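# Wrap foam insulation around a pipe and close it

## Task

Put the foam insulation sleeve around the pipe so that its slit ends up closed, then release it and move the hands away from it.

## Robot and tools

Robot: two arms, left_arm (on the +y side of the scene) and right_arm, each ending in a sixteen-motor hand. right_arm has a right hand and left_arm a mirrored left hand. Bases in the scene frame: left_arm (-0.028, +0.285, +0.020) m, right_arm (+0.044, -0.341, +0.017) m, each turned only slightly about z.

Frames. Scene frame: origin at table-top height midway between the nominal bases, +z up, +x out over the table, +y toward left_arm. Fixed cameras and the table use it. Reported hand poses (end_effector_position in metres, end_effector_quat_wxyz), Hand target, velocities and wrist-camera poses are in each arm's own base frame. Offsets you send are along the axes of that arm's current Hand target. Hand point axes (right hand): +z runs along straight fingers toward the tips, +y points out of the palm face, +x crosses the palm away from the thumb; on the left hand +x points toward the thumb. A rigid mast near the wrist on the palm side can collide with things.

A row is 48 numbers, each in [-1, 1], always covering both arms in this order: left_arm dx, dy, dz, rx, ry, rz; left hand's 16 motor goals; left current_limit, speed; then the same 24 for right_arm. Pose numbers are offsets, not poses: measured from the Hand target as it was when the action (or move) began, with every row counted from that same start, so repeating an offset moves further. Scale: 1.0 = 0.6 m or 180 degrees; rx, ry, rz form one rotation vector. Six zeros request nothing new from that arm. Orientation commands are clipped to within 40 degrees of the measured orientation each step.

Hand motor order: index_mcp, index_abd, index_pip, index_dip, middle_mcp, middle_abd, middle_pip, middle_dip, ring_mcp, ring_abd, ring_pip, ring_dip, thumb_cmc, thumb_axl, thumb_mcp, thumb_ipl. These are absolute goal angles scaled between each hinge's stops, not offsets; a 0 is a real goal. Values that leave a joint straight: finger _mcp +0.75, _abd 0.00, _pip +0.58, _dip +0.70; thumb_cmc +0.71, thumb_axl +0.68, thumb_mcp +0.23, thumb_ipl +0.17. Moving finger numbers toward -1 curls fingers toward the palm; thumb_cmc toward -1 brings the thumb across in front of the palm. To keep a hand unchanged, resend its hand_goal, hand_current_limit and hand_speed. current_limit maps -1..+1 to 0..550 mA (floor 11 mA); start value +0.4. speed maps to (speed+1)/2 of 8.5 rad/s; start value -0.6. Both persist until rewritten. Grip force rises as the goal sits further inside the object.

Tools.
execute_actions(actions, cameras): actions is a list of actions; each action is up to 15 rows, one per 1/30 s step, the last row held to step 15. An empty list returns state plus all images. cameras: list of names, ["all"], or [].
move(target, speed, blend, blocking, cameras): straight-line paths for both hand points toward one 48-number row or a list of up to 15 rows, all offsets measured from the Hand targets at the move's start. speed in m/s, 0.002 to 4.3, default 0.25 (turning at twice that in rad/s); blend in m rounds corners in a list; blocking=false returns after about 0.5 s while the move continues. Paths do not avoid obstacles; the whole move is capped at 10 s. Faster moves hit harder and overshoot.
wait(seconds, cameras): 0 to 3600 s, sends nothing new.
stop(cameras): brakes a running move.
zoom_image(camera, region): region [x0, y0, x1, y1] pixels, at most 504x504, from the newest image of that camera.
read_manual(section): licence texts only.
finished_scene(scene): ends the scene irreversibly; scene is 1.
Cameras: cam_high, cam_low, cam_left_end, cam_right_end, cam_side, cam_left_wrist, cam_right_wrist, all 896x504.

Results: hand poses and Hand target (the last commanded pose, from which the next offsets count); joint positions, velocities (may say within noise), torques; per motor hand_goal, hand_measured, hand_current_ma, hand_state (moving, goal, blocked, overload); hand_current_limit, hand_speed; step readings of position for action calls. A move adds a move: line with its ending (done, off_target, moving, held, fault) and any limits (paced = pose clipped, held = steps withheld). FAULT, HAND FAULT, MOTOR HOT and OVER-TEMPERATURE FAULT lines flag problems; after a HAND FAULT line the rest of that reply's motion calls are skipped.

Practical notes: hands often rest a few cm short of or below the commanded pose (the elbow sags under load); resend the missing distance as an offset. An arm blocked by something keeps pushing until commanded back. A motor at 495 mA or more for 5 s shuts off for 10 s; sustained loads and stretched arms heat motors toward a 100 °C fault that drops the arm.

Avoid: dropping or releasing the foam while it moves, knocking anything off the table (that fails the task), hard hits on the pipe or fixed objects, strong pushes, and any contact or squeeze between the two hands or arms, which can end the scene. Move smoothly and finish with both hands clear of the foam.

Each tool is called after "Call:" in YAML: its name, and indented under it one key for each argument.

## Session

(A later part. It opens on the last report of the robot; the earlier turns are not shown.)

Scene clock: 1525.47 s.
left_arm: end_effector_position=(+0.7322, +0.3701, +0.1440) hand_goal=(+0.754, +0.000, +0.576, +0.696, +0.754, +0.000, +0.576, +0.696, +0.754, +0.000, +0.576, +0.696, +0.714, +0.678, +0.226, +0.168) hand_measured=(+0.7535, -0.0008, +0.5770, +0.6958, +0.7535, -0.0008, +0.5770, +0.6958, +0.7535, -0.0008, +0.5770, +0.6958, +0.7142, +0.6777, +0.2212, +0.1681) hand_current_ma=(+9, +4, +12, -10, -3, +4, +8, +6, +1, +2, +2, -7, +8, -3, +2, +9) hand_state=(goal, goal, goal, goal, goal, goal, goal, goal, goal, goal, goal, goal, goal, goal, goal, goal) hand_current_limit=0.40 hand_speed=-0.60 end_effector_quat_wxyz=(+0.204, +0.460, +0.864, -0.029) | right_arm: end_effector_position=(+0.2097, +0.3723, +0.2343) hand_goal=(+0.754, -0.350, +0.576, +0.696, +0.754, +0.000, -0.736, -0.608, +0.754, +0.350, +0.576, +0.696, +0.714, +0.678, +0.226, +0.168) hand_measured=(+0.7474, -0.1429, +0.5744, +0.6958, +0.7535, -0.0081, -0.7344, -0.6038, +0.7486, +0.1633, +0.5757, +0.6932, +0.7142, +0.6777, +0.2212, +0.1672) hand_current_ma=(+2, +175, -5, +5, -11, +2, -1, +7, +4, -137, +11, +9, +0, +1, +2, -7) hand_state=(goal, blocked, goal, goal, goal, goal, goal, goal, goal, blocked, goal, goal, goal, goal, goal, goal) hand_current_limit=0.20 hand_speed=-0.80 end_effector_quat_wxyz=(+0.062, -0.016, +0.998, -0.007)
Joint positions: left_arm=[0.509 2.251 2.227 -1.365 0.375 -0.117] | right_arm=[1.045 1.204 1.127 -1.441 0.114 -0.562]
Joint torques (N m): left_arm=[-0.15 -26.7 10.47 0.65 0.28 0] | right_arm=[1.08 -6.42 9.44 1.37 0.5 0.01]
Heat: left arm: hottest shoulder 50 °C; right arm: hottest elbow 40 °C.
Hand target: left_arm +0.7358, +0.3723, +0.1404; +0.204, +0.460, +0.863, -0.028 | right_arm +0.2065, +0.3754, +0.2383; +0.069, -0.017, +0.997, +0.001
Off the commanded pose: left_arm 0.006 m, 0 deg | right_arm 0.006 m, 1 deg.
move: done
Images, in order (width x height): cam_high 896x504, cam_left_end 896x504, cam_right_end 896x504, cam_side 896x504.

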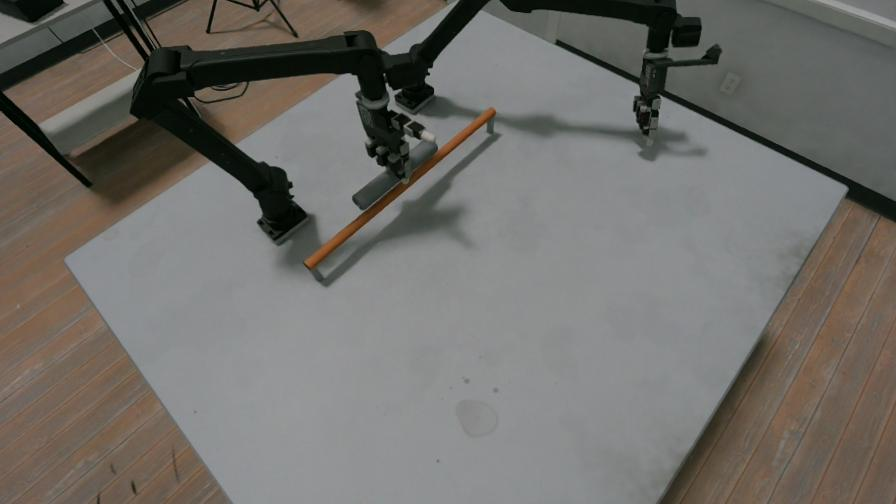

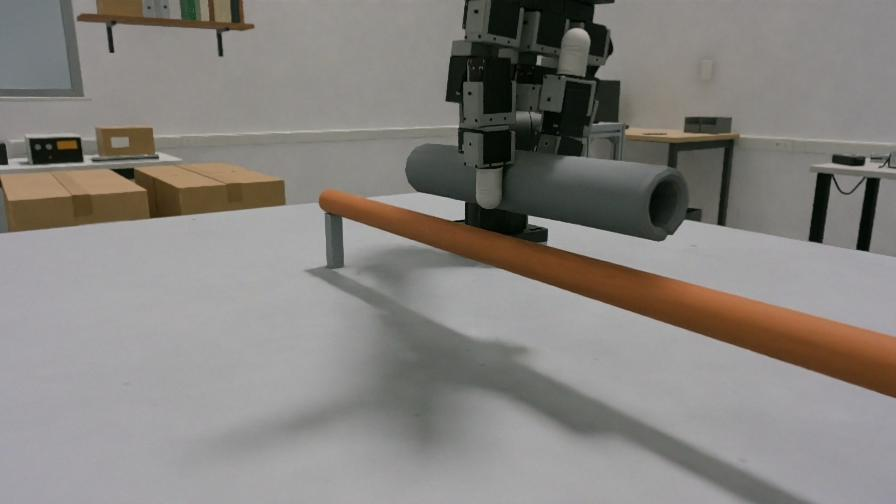

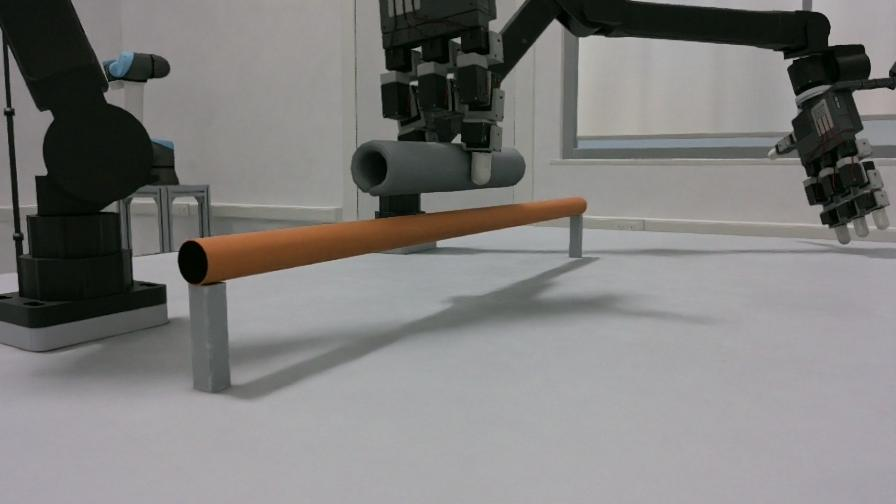

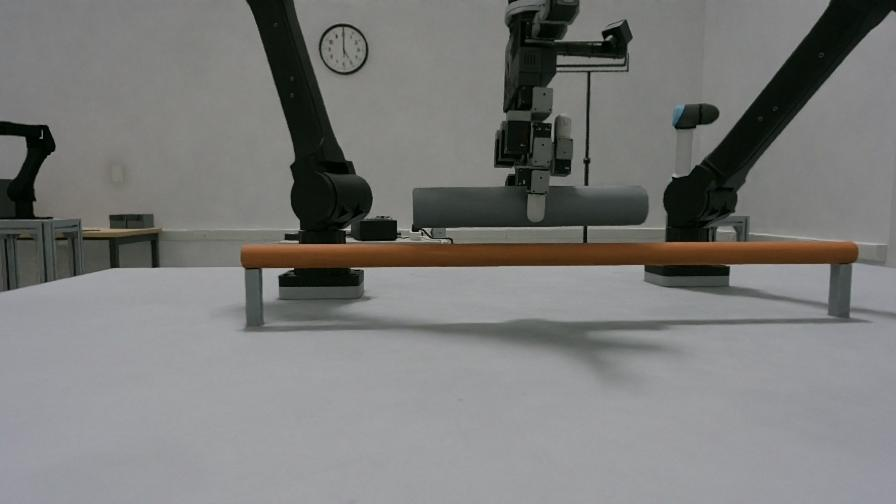

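Call:
move:
  target:
    - [0,0,0,0,0,0,0.754,0,0.576,0.696,0.754,0,0.576,0.696,0.754,0,0.576,0.696,0.714,0.678,0.226,0.168,0.4,-0.6, -0.042,0,0,0,0,0,0.754,-0.35,0.576,0.696,0.754,0,-0.737,-0.609,0.754,0.35,0.576,0.696,0.714,0.678,0.226,0.168,0.2,-0.8]
    - [0,0,0,0,0,0,0.754,0,0.576,0.696,0.754,0,0.576,0.696,0.754,0,0.576,0.696,0.714,0.678,0.226,0.168,0.4,-0.6, -0.0075,0,0.02,0,0,0,0.754,-0.35,0.576,0.696,0.754,0,-0.737,-0.609,0.754,0.35,0.576,0.696,0.714,0.678,0.226,0.168,0.2,-0.8]
  speed: 0.06
  cameras: ["cam_right_end","cam_left_end","cam_side","cam_high"]

Call:
zoom_image:
  camera: "cam_right_end"
  region: [345, 135, 445, 215]

Call:
zoom_image:
  camera: "cam_left_end"
  region: [610, 170, 710, 270]

Call:
zoom_image:
  camera: "cam_high"
  region: [340, 170, 400, 230]

Scene clock: 1545.40 s.
left_arm: end_effector_position=(+0.7322, +0.3701, +0.1440) hand_goal=(+0.754, +0.000, +0.576, +0.696, +0.754, +0.000, +0.576, +0.696, +0.754, +0.000, +0.576, +0.696, +0.714, +0.678, +0.226, +0.168) hand_measured=(+0.7535, +0.0007, +0.5770, +0.6958, +0.7523, -0.0008, +0.5770, +0.6958, +0.7535, +0.0007, +0.5770, +0.6958, +0.7142, +0.6767, +0.2212, +0.1672) hand_current_ma=(+8, +4, +8, -7, -7, +8, +7, +5, +1, +11, +0, -6, +3, -3, +5, +13) hand_state=(goal, goal, goal, goal, goal, goal, goal, goal, goal, goal, goal, goal, goal, goal, goal, goal) hand_current_limit=0.40 hand_speed=-0.60 end_effector_quat_wxyz=(+0.204, +0.460, +0.864, -0.029) | right_arm: end_effector_position=(+0.2154, +0.3719, +0.2226) hand_goal=(+0.754, -0.350, +0.576, +0.696, +0.754, +0.000, -0.736, -0.608, +0.754, +0.350, +0.576, +0.696, +0.714, +0.678, +0.226, +0.168) hand_measured=(+0.7474, -0.1444, +0.5744, +0.6958, +0.7535, -0.0081, -0.7331, -0.6025, +0.7498, +0.1633, +0.5744, +0.6920, +0.7154, +0.6767, +0.2212, +0.1681) hand_current_ma=(-2, +171, -4, +9, -7, +3, +4, +9, +10, -138, +11, +11, +2, +0, +4, -3) hand_state=(goal, blocked, goal, goal, goal, goal, goal, goal, goal, blocked, goal, goal, goal, goal, goal, goal) hand_current_limit=0.20 hand_speed=-0.80 end_effector_quat_wxyz=(+0.063, -0.017, +0.998, -0.008)
Joint positions: left_arm=[0.509 2.251 2.227 -1.365 0.375 -0.117] | right_arm=[1.03 1.214 1.104 -1.407 0.115 -0.577]
Joint torques (N m): left_arm=[-0.15 -26.7 10.55 0.58 0.25 0.01] | right_arm=[0.91 -6.42 9.57 1.33 0.44 -0.01]
Heat: left arm: hottest shoulder 50 °C; right arm: hottest elbow 39 °C.
Hand target: left_arm +0.7358, +0.3723, +0.1404; +0.204, +0.460, +0.863, -0.028 | right_arm +0.2127, +0.3756, +0.2272; +0.069, -0.017, +0.997, +0.001
Off the commanded pose: left_arm 0.006 m, 0 deg | right_arm 0.006 m, 1 deg.
move: done
Images, in order (width x height): cam_high 896x504, cam_left_end 896x504, cam_right_end 896x504, cam_side 896x504.

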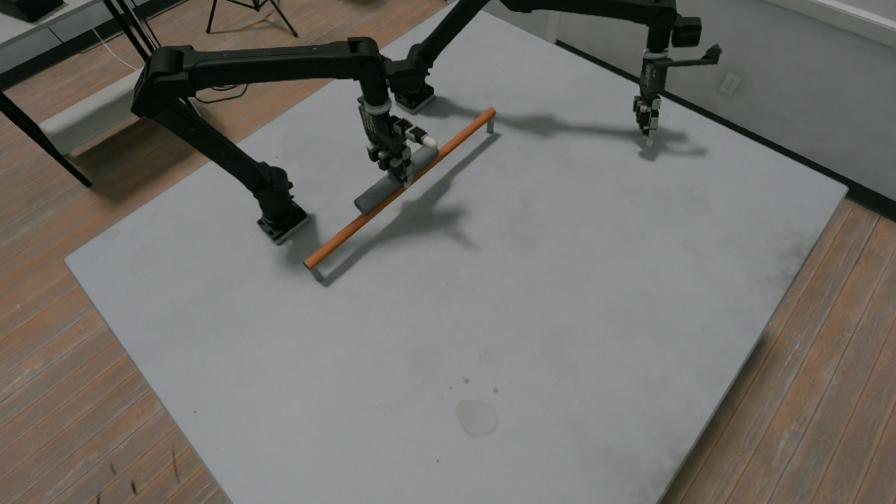

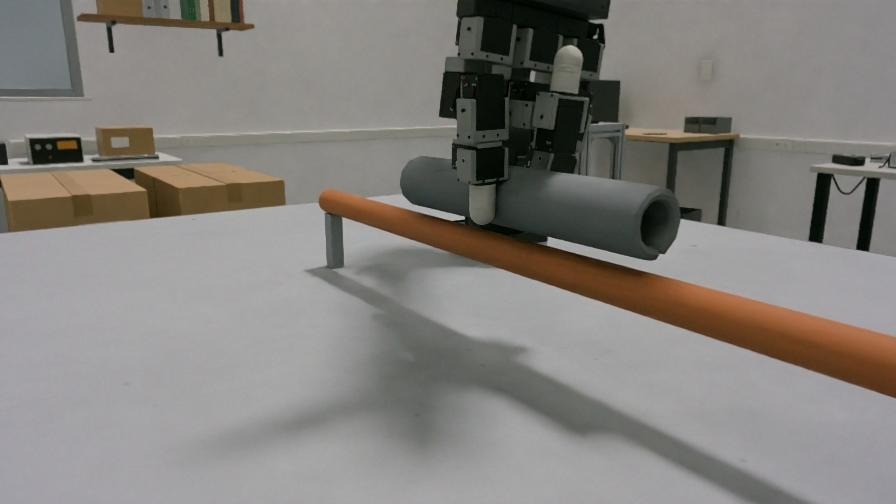

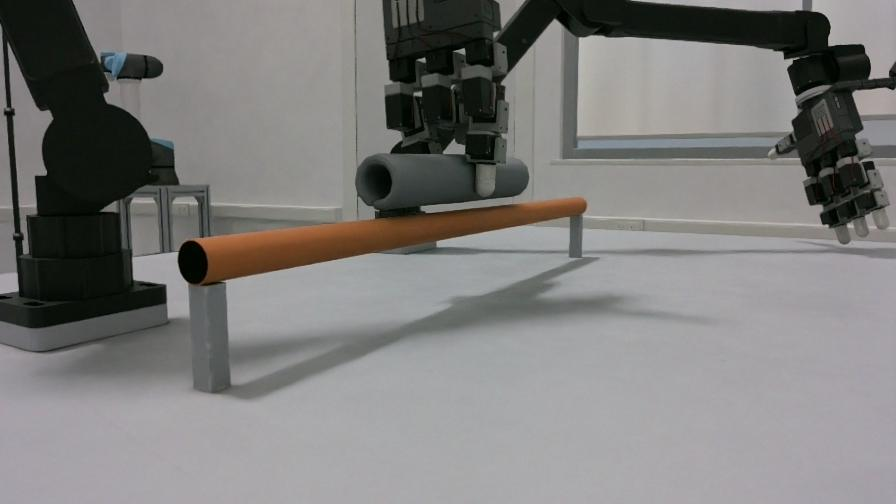

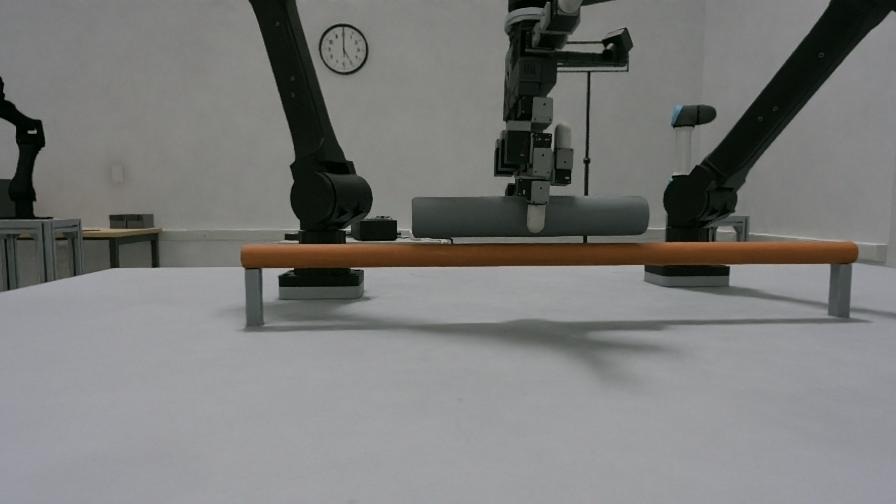

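Scaled by 5.040 from the camera's image (finer frame: 1280x720).

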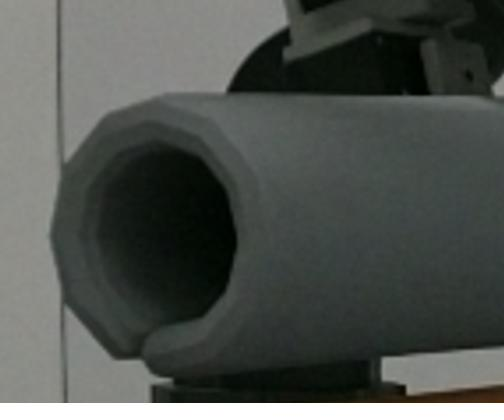

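Scaled by 5.040 from the camera's image (finer frame: 1280x720).

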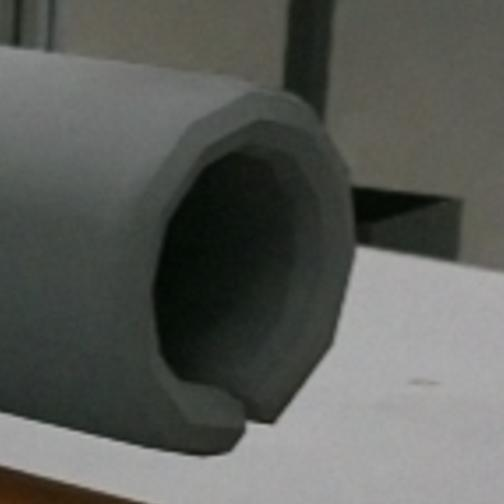

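Scaled by 8.400 from the camera's image (finer frame: 1280x720).

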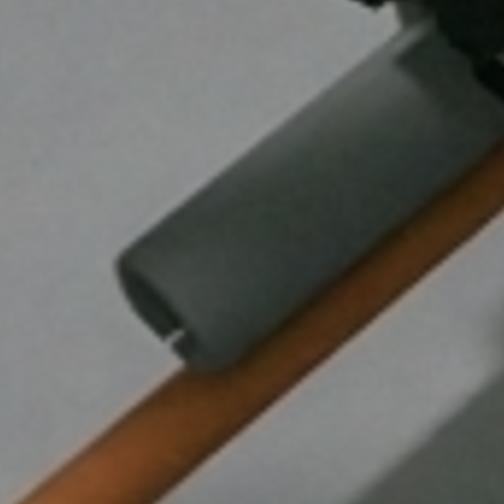

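Call:
move:
  target:
    - [0,0,0,0,0,0,0.754,0,0.576,0.696,0.754,0,0.576,0.696,0.754,0,0.576,0.696,0.714,0.678,0.226,0.168,0.4,-0.6, 0.001,0,0.025,0,0,0,0.754,-0.35,0.576,0.696,0.754,0,-0.737,-0.609,0.754,0.35,0.576,0.696,0.714,0.678,0.226,0.168,0.2,-0.8]
  speed: 0.04
  cameras: ["cam_right_end","cam_left_end","cam_side"]

Call:
zoom_image:
  camera: "cam_right_end"
  region: [345, 135, 545, 235]

Call:
zoom_image:
  camera: "cam_left_end"
  region: [610, 190, 710, 290]

Call:
zoom_image:
  camera: "cam_side"
  region: [380, 180, 680, 280]

Scene clock: 1553.10 s.
left_arm: end_effector_position=(+0.7322, +0.3701, +0.1440) hand_goal=(+0.754, +0.000, +0.576, +0.696, +0.754, +0.000, +0.576, +0.696, +0.754, +0.000, +0.576, +0.696, +0.714, +0.678, +0.226, +0.168) hand_measured=(+0.7535, +0.0007, +0.5770, +0.6958, +0.7535, +0.0007, +0.5770, +0.6958, +0.7535, -0.0008, +0.5770, +0.6958, +0.7142, +0.6767, +0.2212, +0.1681) hand_current_ma=(+3, +2, +11, -14, -4, +7, +6, +9, +3, +7, +3, -7, +4, +0, +5, +9) hand_state=(goal, goal, goal, goal, goal, goal, goal, goal, goal, goal, goal, goal, goal, goal, goal, goal) hand_current_limit=0.40 hand_speed=-0.60 end_effector_quat_wxyz=(+0.204, +0.460, +0.864, -0.029) | right_arm: end_effector_position=(+0.2162, +0.3732, +0.2149) hand_goal=(+0.754, -0.350, +0.576, +0.696, +0.754, +0.000, -0.736, -0.608, +0.754, +0.350, +0.576, +0.696, +0.714, +0.678, +0.226, +0.168) hand_measured=(+0.7523, -0.1429, +0.5808, +0.7022, +0.7535, -0.0081, -0.7344, -0.6038, +0.7535, +0.1618, +0.5808, +0.6932, +0.7142, +0.6777, +0.2212, +0.1672) hand_current_ma=(+5, +176, -6, +8, -10, +1, +2, +8, +10, -137, +12, +12, +2, +0, +6, -3) hand_state=(goal, blocked, goal, goal, goal, goal, goal, goal, goal, blocked, goal, goal, goal, goal, goal, goal) hand_current_limit=0.20 hand_speed=-0.80 end_effector_quat_wxyz=(+0.066, -0.016, +0.998, -0.002)
Joint positions: left_arm=[0.509 2.251 2.227 -1.365 0.375 -0.117] | right_arm=[1.03 1.213 1.08 -1.372 0.115 -0.577]
Joint torques (N m): left_arm=[-0.15 -26.58 10.45 0.61 0.27 0.01] | right_arm=[0.56 -5.83 8.83 1.72 0.44 -0.04]
Heat: left arm: hottest shoulder 50 °C; right arm: hottest elbow 39 °C.
Hand target: left_arm +0.7358, +0.3723, +0.1404; +0.204, +0.460, +0.863, -0.028 | right_arm +0.2141, +0.3756, +0.2120; +0.069, -0.017, +0.997, +0.001
Off the commanded pose: left_arm 0.006 m, 0 deg | right_arm 0.004 m, 1 deg.
move: done
Images, in order (width x height): cam_left_end 896x504, cam_right_end 896x504, cam_side 896x504.

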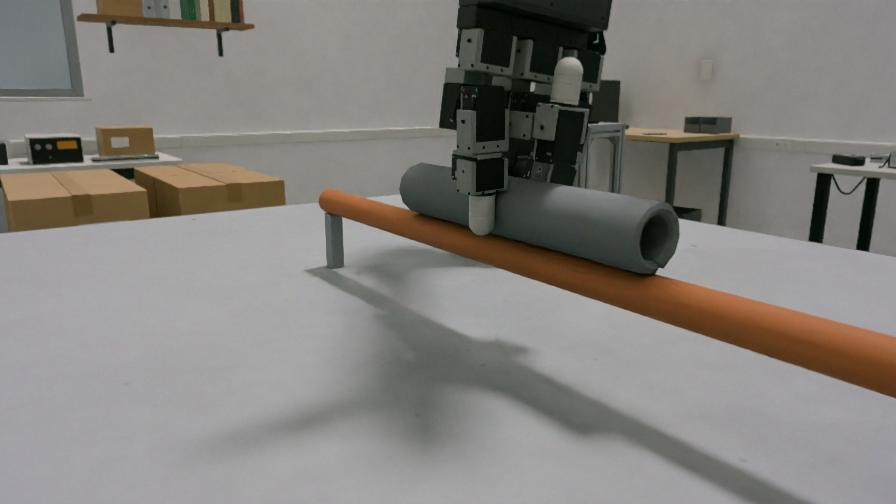

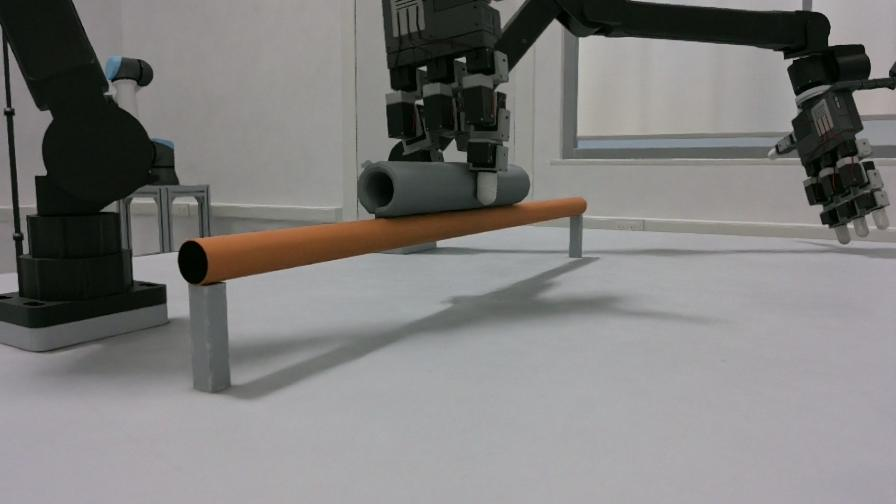

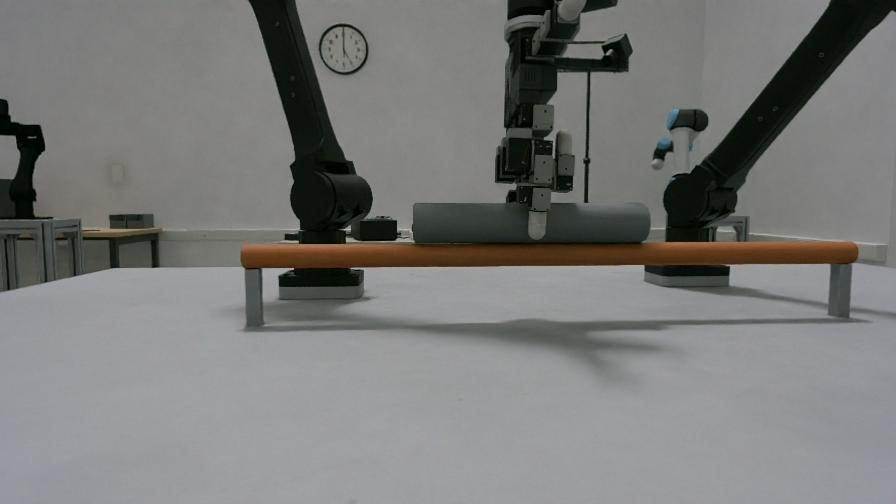

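Scaled by 2.520 from the camera's image (finer frame: 1280x720).

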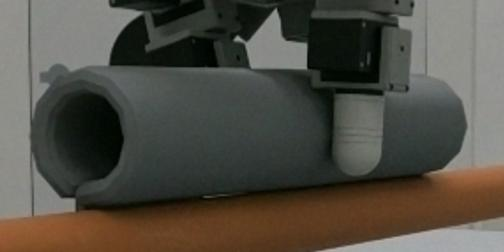

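Scaled by 5.040 from the camera's image (finer frame: 1280x720).

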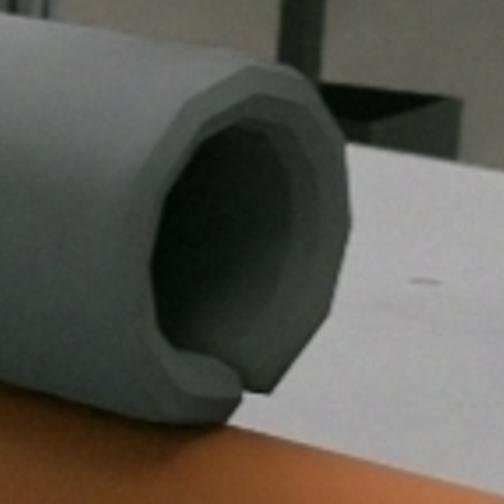

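Scaled by 1.680 from the camera's image (finer frame: 1280x720).

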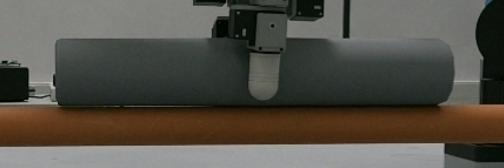

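Call:
move:
  target:
    - [0,0,0,0,0,0,0.754,0,0.576,0.696,0.754,0,0.576,0.696,0.754,0,0.576,0.696,0.714,0.678,0.226,0.168,0.4,-0.6, -0.036,0,-0.035,0,0,0,0.754,-0.35,0.576,0.696,0.754,0,-0.737,-0.609,0.754,0.35,0.576,0.696,0.714,0.678,0.226,0.168,0.2,-0.8]
    - [0,0,0,0,0,0,0.754,0,0.576,0.696,0.754,0,0.576,0.696,0.754,0,0.576,0.696,0.714,0.678,0.226,0.168,0.4,-0.6, -0.005,0,-0.023,0,0,0,0.754,-0.35,0.576,0.696,0.754,0,-0.737,-0.609,0.754,0.35,0.576,0.696,0.714,0.678,0.226,0.168,0.2,-0.8]
    - [0,0,0,0,0,0,0.754,0,0.576,0.696,0.754,0,0.576,0.696,0.754,0,0.576,0.696,0.714,0.678,0.226,0.168,0.4,-0.6, -0.005,0,0.004,0,0,0,0.754,-0.35,0.576,0.696,0.754,0,-0.737,-0.609,0.754,0.35,0.576,0.696,0.714,0.678,0.226,0.168,0.2,-0.8]
  speed: 0.05
  cameras: ["cam_right_end","cam_left_end","cam_side"]

Call:
zoom_image:
  camera: "cam_right_end"
  region: [345, 135, 445, 215]

Call:
zoom_image:
  camera: "cam_left_end"
  region: [610, 190, 710, 290]

Call:
zoom_image:
  camera: "cam_side"
  region: [380, 180, 680, 280]

Scene clock: 1572.97 s.
left_arm: end_effector_position=(+0.7322, +0.3701, +0.1440) hand_goal=(+0.754, +0.000, +0.576, +0.696, +0.754, +0.000, +0.576, +0.696, +0.754, +0.000, +0.576, +0.696, +0.714, +0.678, +0.226, +0.168) hand_measured=(+0.7535, +0.0007, +0.5770, +0.6958, +0.7535, +0.0007, +0.5770, +0.6958, +0.7535, -0.0008, +0.5770, +0.6958, +0.7142, +0.6777, +0.2212, +0.1681) hand_current_ma=(+4, +3, +9, -9, -3, +11, +5, +2, -3, +4, +0, -5, +3, -3, +4, +8) hand_state=(goal, goal, goal, goal, goal, goal, goal, goal, goal, goal, goal, goal, goal, goal, goal, goal) hand_current_limit=0.40 hand_speed=-0.60 end_effector_quat_wxyz=(+0.204, +0.460, +0.864, -0.029) | right_arm: end_effector_position=(+0.2193, +0.3741, +0.2153) hand_goal=(+0.754, -0.350, +0.576, +0.696, +0.754, +0.000, -0.736, -0.608, +0.754, +0.350, +0.576, +0.696, +0.714, +0.678, +0.226, +0.168) hand_measured=(+0.7535, -0.1429, +0.5808, +0.7009, +0.7535, -0.0096, -0.7331, -0.6025, +0.7535, +0.1633, +0.5834, +0.6971, +0.7142, +0.6767, +0.2222, +0.1681) hand_current_ma=(+1, +171, -4, +10, -8, +1, -1, +8, +9, -139, +9, +7, +4, +0, +4, -4) hand_state=(goal, blocked, goal, goal, goal, goal, goal, goal, goal, blocked, goal, goal, goal, goal, goal, goal) hand_current_limit=0.20 hand_speed=-0.80 end_effector_quat_wxyz=(+0.068, -0.016, +0.998, +0.001)
Joint positions: left_arm=[0.509 2.251 2.227 -1.365 0.375 -0.117] | right_arm=[1.023 1.214 1.08 -1.362 0.115 -0.584]
Joint torques (N m): left_arm=[0.09 -26.58 10.5 0.61 0.27 0.01] | right_arm=[0.44 -5.6 8.77 1.54 0.42 -0.04]
Heat: left arm: hottest shoulder 50 °C; right arm: hottest elbow 40 °C.
Hand target: left_arm +0.7358, +0.3723, +0.1404; +0.204, +0.460, +0.863, -0.028 | right_arm +0.2174, +0.3756, +0.2102; +0.069, -0.017, +0.997, +0.001
Off the commanded pose: left_arm 0.006 m, 0 deg | right_arm 0.006 m, 0 deg.
move: done
Images, in order (width x height): cam_left_end 896x504, cam_right_end 896x504, cam_side 896x504.

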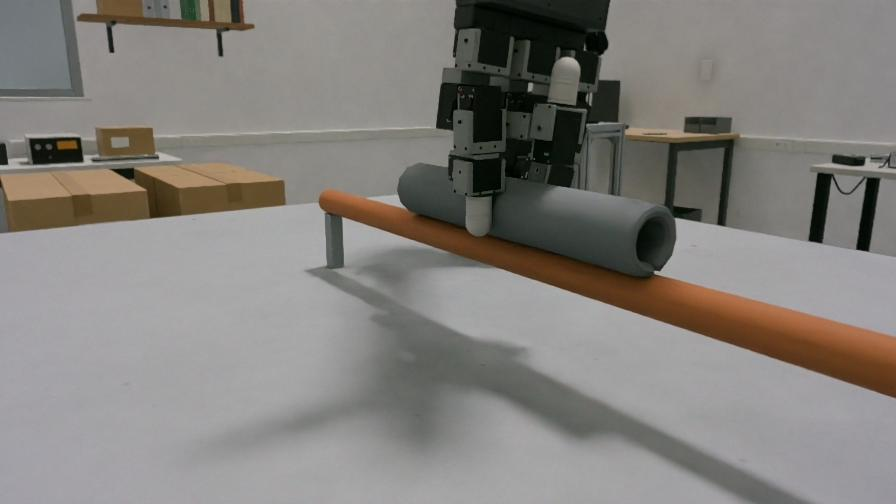

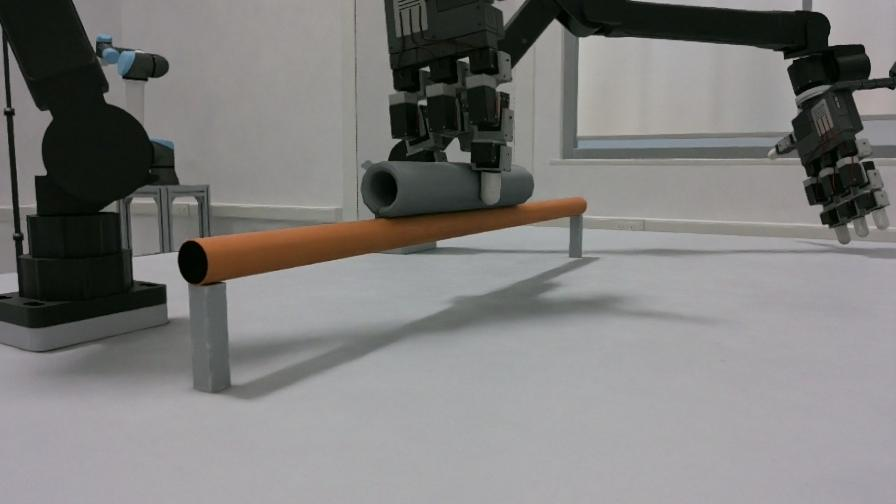

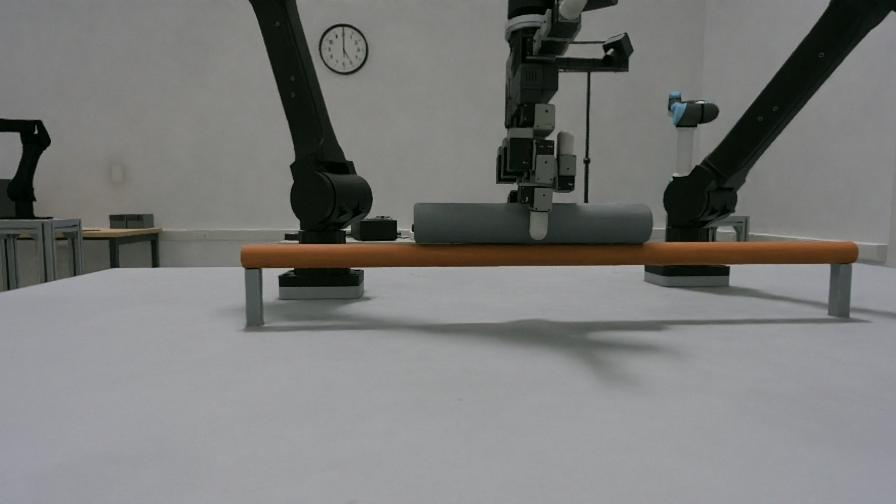

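Scaled by 5.040 from the camera's image (finer frame: 1280x720).

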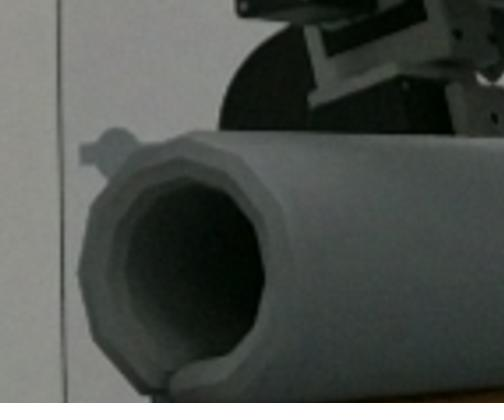

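Scaled by 5.040 from the camera's image (finer frame: 1280x720).

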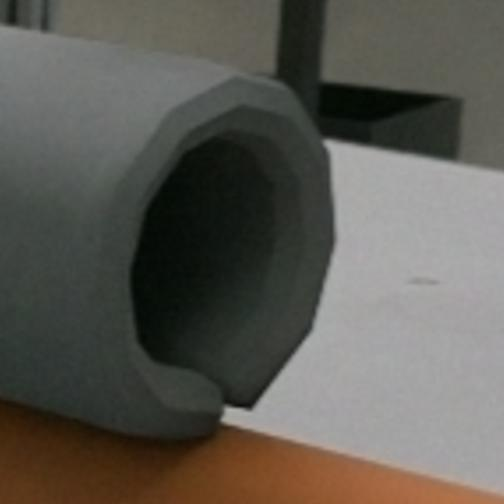

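Scaled by 1.680 from the camera's image (finer frame: 1280x720).

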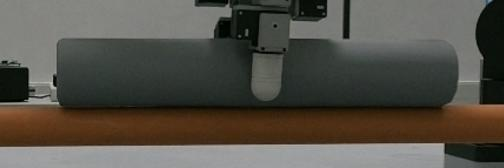

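Call:
move:
  target: [0,0,0,0,0,0,0.754,0,0.576,0.696,0.754,0,0.576,0.696,0.754,0,0.576,0.696,0.714,0.678,0.226,0.168,0.4,-0.6, 0,0,0.015,0,0,0,0.754,-0.35,0.576,0.696,0.754,0,-0.737,-0.609,0.754,0.35,0.576,0.696,0.714,0.678,0.226,0.168,0.2,-0.8]
  speed: 0.03
  cameras: ["cam_right_end","cam_left_end","cam_side"]

Call:
zoom_image:
  camera: "cam_right_end"
  region: [345, 145, 445, 225]

Call:
zoom_image:
  camera: "cam_left_end"
  region: [610, 190, 710, 290]

Call:
zoom_image:
  camera: "cam_side"
  region: [380, 180, 680, 280]

Scene clock: 1578.37 s.
left_arm: end_effector_position=(+0.7322, +0.3701, +0.1440) hand_goal=(+0.754, +0.000, +0.576, +0.696, +0.754, +0.000, +0.576, +0.696, +0.754, +0.000, +0.576, +0.696, +0.714, +0.678, +0.226, +0.168) hand_measured=(+0.7523, +0.0007, +0.5770, +0.6958, +0.7535, -0.0008, +0.5770, +0.6958, +0.7535, +0.0007, +0.5770, +0.6958, +0.7142, +0.6767, +0.2212, +0.1681) hand_current_ma=(+6, +4, +11, -10, -8, +10, +7, +4, -3, +5, +1, -7, +3, +1, +3, +5) hand_state=(goal, goal, goal, goal, goal, goal, goal, goal, goal, goal, goal, goal, goal, goal, goal, goal) hand_current_limit=0.40 hand_speed=-0.60 end_effector_quat_wxyz=(+0.204, +0.460, +0.864, -0.029) | right_arm: end_effector_position=(+0.2211, +0.3763, +0.2130) hand_goal=(+0.754, -0.350, +0.576, +0.696, +0.754, +0.000, -0.736, -0.608, +0.754, +0.350, +0.576, +0.696, +0.714, +0.678, +0.226, +0.168) hand_measured=(+0.7595, -0.1429, +0.5808, +0.7022, +0.7535, -0.0081, -0.7344, -0.6025, +0.7595, +0.1633, +0.5821, +0.7009, +0.7142, +0.6777, +0.2222, +0.1672) hand_current_ma=(+3, +177, -8, +10, -11, +2, +0, +10, +11, -141, +14, +13, -2, -1, +4, -4) hand_state=(goal, blocked, goal, goal, goal, goal, goal, goal, goal, blocked, goal, goal, goal, goal, goal, goal) hand_current_limit=0.20 hand_speed=-0.80 end_effector_quat_wxyz=(+0.073, -0.016, +0.997, +0.006)
Joint positions: left_arm=[0.509 2.251 2.227 -1.365 0.375 -0.117] | right_arm=[1.023 1.214 1.069 -1.337 0.117 -0.584]
Joint torques (N m): left_arm=[0.09 -26.58 10.45 0.66 0.28 0.01] | right_arm=[0.21 -5.19 8.17 1.58 0.34 -0.07]
Heat: left arm: hottest shoulder 50 °C; right arm: hottest elbow 40 °C.
Hand target: left_arm +0.7358, +0.3723, +0.1404; +0.204, +0.460, +0.863, -0.028 | right_arm +0.2187, +0.3758, +0.2013; +0.069, -0.017, +0.997, +0.001
Off the commanded pose: left_arm 0.006 m, 0 deg | right_arm 0.012 m, 1 deg.
move: off_target (right_arm)
Images, in order (width x height): cam_left_end 896x504, cam_right_end 896x504, cam_side 896x504.

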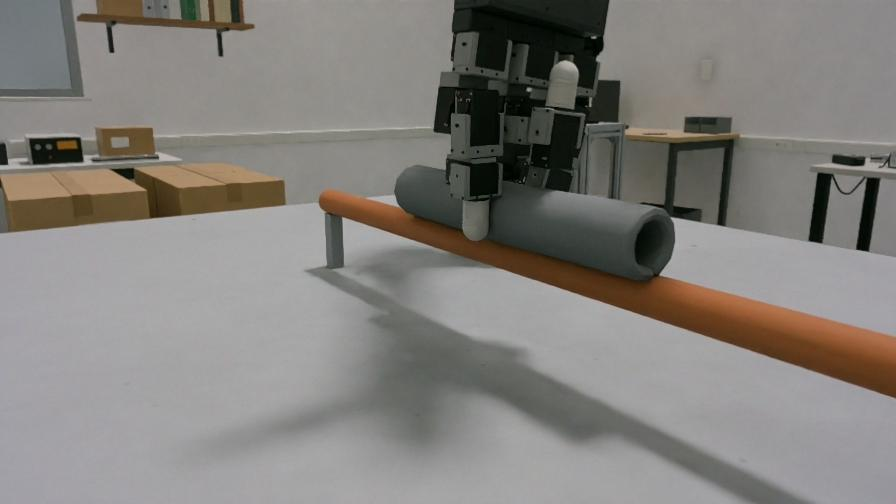

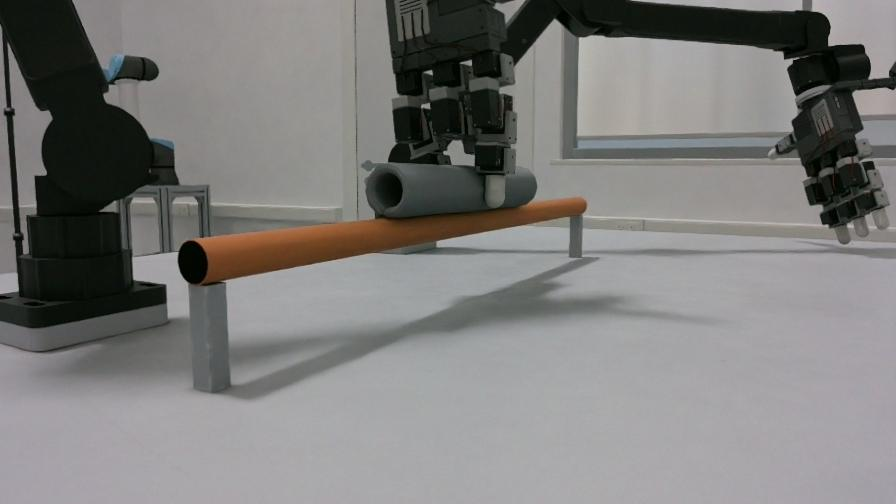

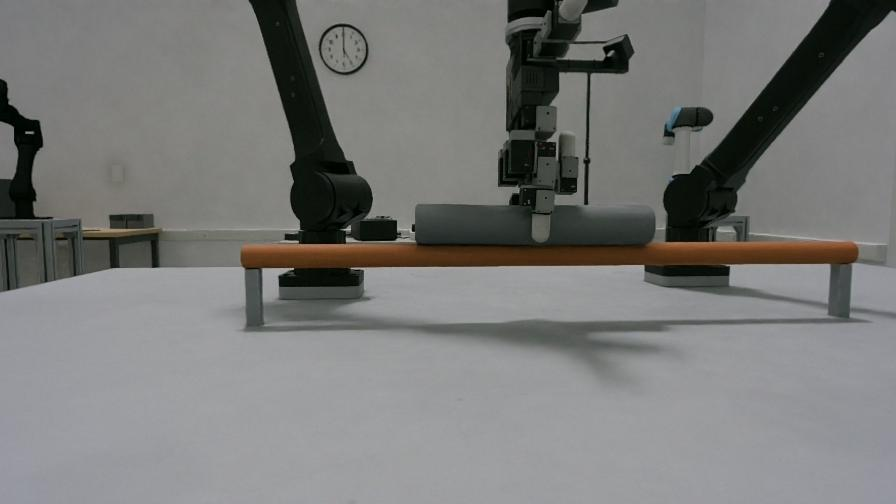

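Scaled by 5.040 from the camera's image (finer frame: 1280x720).

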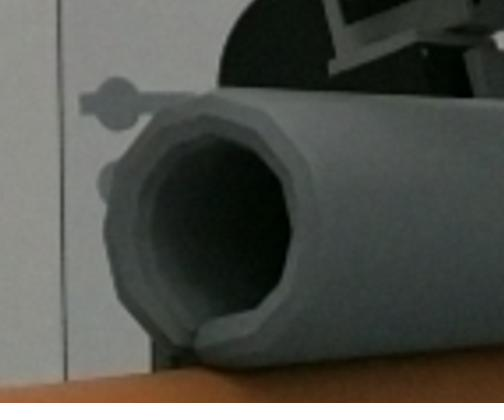

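Scaled by 5.040 from the camera's image (finer frame: 1280x720).

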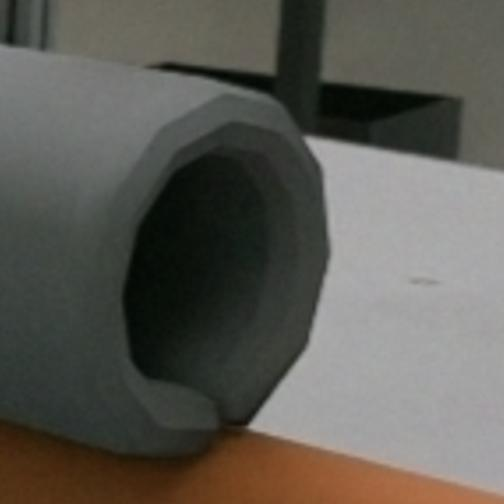

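Scaled by 1.680 from the camera's image (finer frame: 1280x720).

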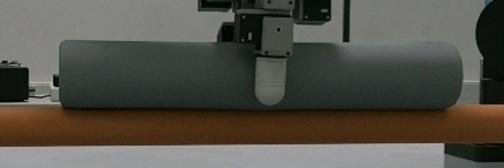

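Call:
move:
  target:
    - [0,0,0,0,0,0,0.754,0,0.576,0.696,0.754,0,0.576,0.696,0.754,0,0.576,0.696,0.714,0.678,0.226,0.168,0.4,-0.6, 0,0,-0.016,0,0,0,0.754,-0.35,0.576,0.696,0.754,0,-0.737,-0.609,0.754,0.35,0.576,0.696,0.714,0.678,0.226,0.168,0.2,-0.9]
    - [0,0,0,0,0,0,0.754,0,0.576,0.696,0.754,0,0.576,0.696,0.754,0,0.576,0.696,0.714,0.678,0.226,0.168,0.4,-0.6, 0,0,-0.016,0,0,0,0.754,-0.05,0.576,0.696,0.754,0,-0.737,-0.609,0.754,0.07,0.576,0.696,0.714,0.678,0.226,0.168,0.2,-0.9]
  speed: 0.03
  cameras: ["cam_right_end","cam_left_end","cam_side"]

Call:
zoom_image:
  camera: "cam_right_end"
  region: [345, 145, 445, 225]

Call:
zoom_image:
  camera: "cam_left_end"
  region: [610, 190, 710, 290]

Scene clock: 1599.80 s.
left_arm: end_effector_position=(+0.7322, +0.3701, +0.1440) hand_goal=(+0.754, +0.000, +0.576, +0.696, +0.754, +0.000, +0.576, +0.696, +0.754, +0.000, +0.576, +0.696, +0.714, +0.678, +0.226, +0.168) hand_measured=(+0.7523, -0.0008, +0.5770, +0.6958, +0.7535, +0.0007, +0.5770, +0.6958, +0.7535, +0.0007, +0.5770, +0.6958, +0.7142, +0.6777, +0.2212, +0.1681) hand_current_ma=(+5, +5, +7, -8, -5, +4, +3, +4, +1, +8, +0, -13, +1, +1, +3, +6) hand_state=(goal, goal, goal, goal, goal, goal, goal, goal, goal, goal, goal, goal, goal, goal, goal, goal) hand_current_limit=0.40 hand_speed=-0.60 end_effector_quat_wxyz=(+0.204, +0.460, +0.864, -0.029) | right_arm: end_effector_position=(+0.2211, +0.3761, +0.2134) hand_goal=(+0.754, -0.050, +0.576, +0.696, +0.754, +0.000, -0.736, -0.608, +0.754, +0.070, +0.576, +0.696, +0.714, +0.678, +0.226, +0.168) hand_measured=(+0.7523, -0.0565, +0.5770, +0.7022, +0.7535, -0.0081, -0.7344, -0.6025, +0.7535, +0.0739, +0.5757, +0.7009, +0.7154, +0.6777, +0.2232, +0.1672) hand_current_ma=(+0, +6, -5, +10, -12, +3, +3, +5, +9, +7, +9, +9, -1, -1, +5, -3) hand_state=(goal, goal, goal, goal, goal, goal, goal, goal, goal, goal, goal, goal, goal, goal, goal, goal) hand_current_limit=0.20 hand_speed=-0.90 end_effector_quat_wxyz=(+0.074, -0.016, +0.997, +0.007)
Joint positions: left_arm=[0.509 2.251 2.227 -1.365 0.375 -0.117] | right_arm=[1.023 1.212 1.069 -1.338 0.117 -0.584]
Joint torques (N m): left_arm=[0.09 -26.75 10.41 0.54 0.29 0] | right_arm=[0.44 -5.6 9.73 0.44 0.35 -0.04]
Heat: left arm: hottest shoulder 50 °C; right arm: hottest elbow 39 °C.
Hand target: left_arm +0.7358, +0.3723, +0.1404; +0.204, +0.460, +0.863, -0.028 | right_arm +0.2174, +0.3757, +0.2109; +0.069, -0.017, +0.997, +0.001
Off the commanded pose: left_arm 0.006 m, 0 deg | right_arm 0.005 m, 1 deg.
move: done
Images, in order (width x height): cam_left_end 896x504, cam_right_end 896x504, cam_side 896x504.

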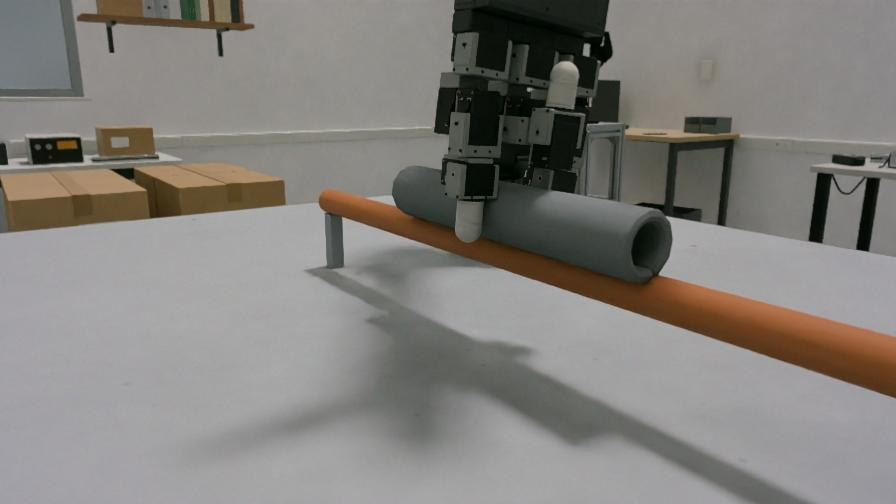

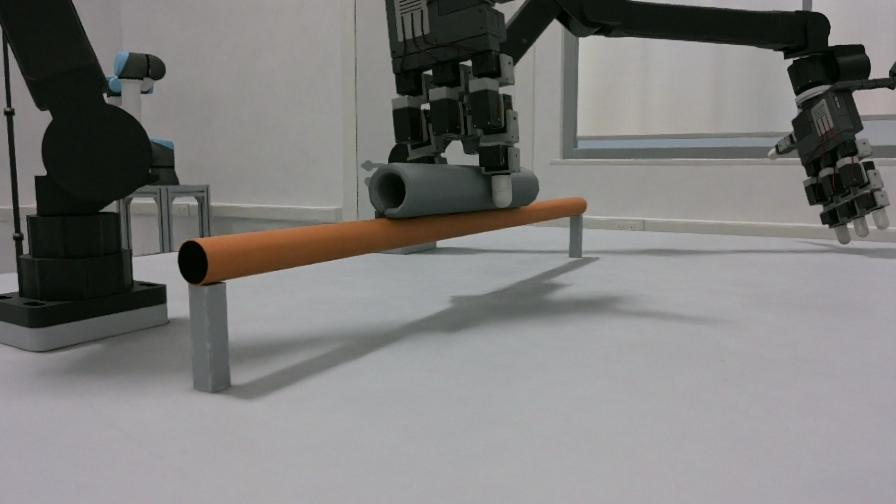

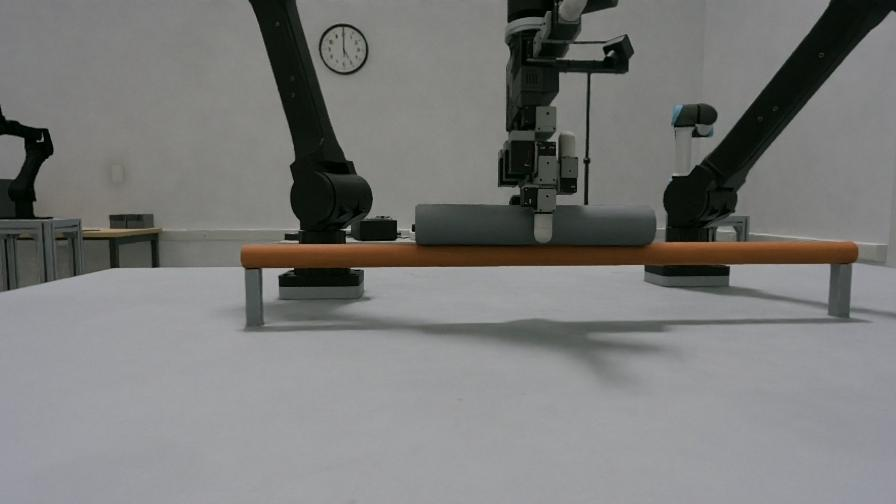

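Scaled by 5.040 from the camera's image (finer frame: 1280x720).

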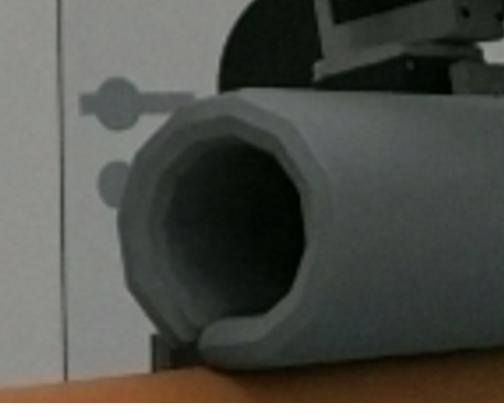

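Scaled by 5.040 from the camera's image (finer frame: 1280x720).

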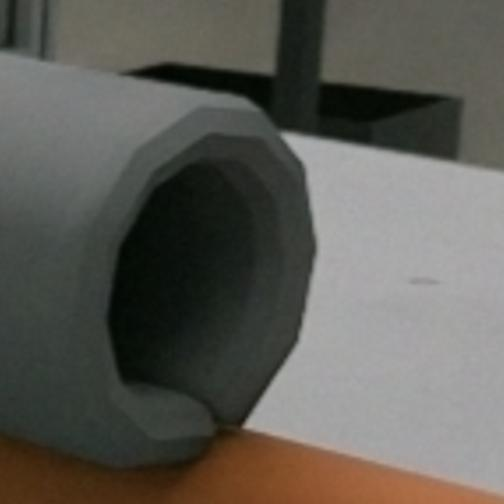

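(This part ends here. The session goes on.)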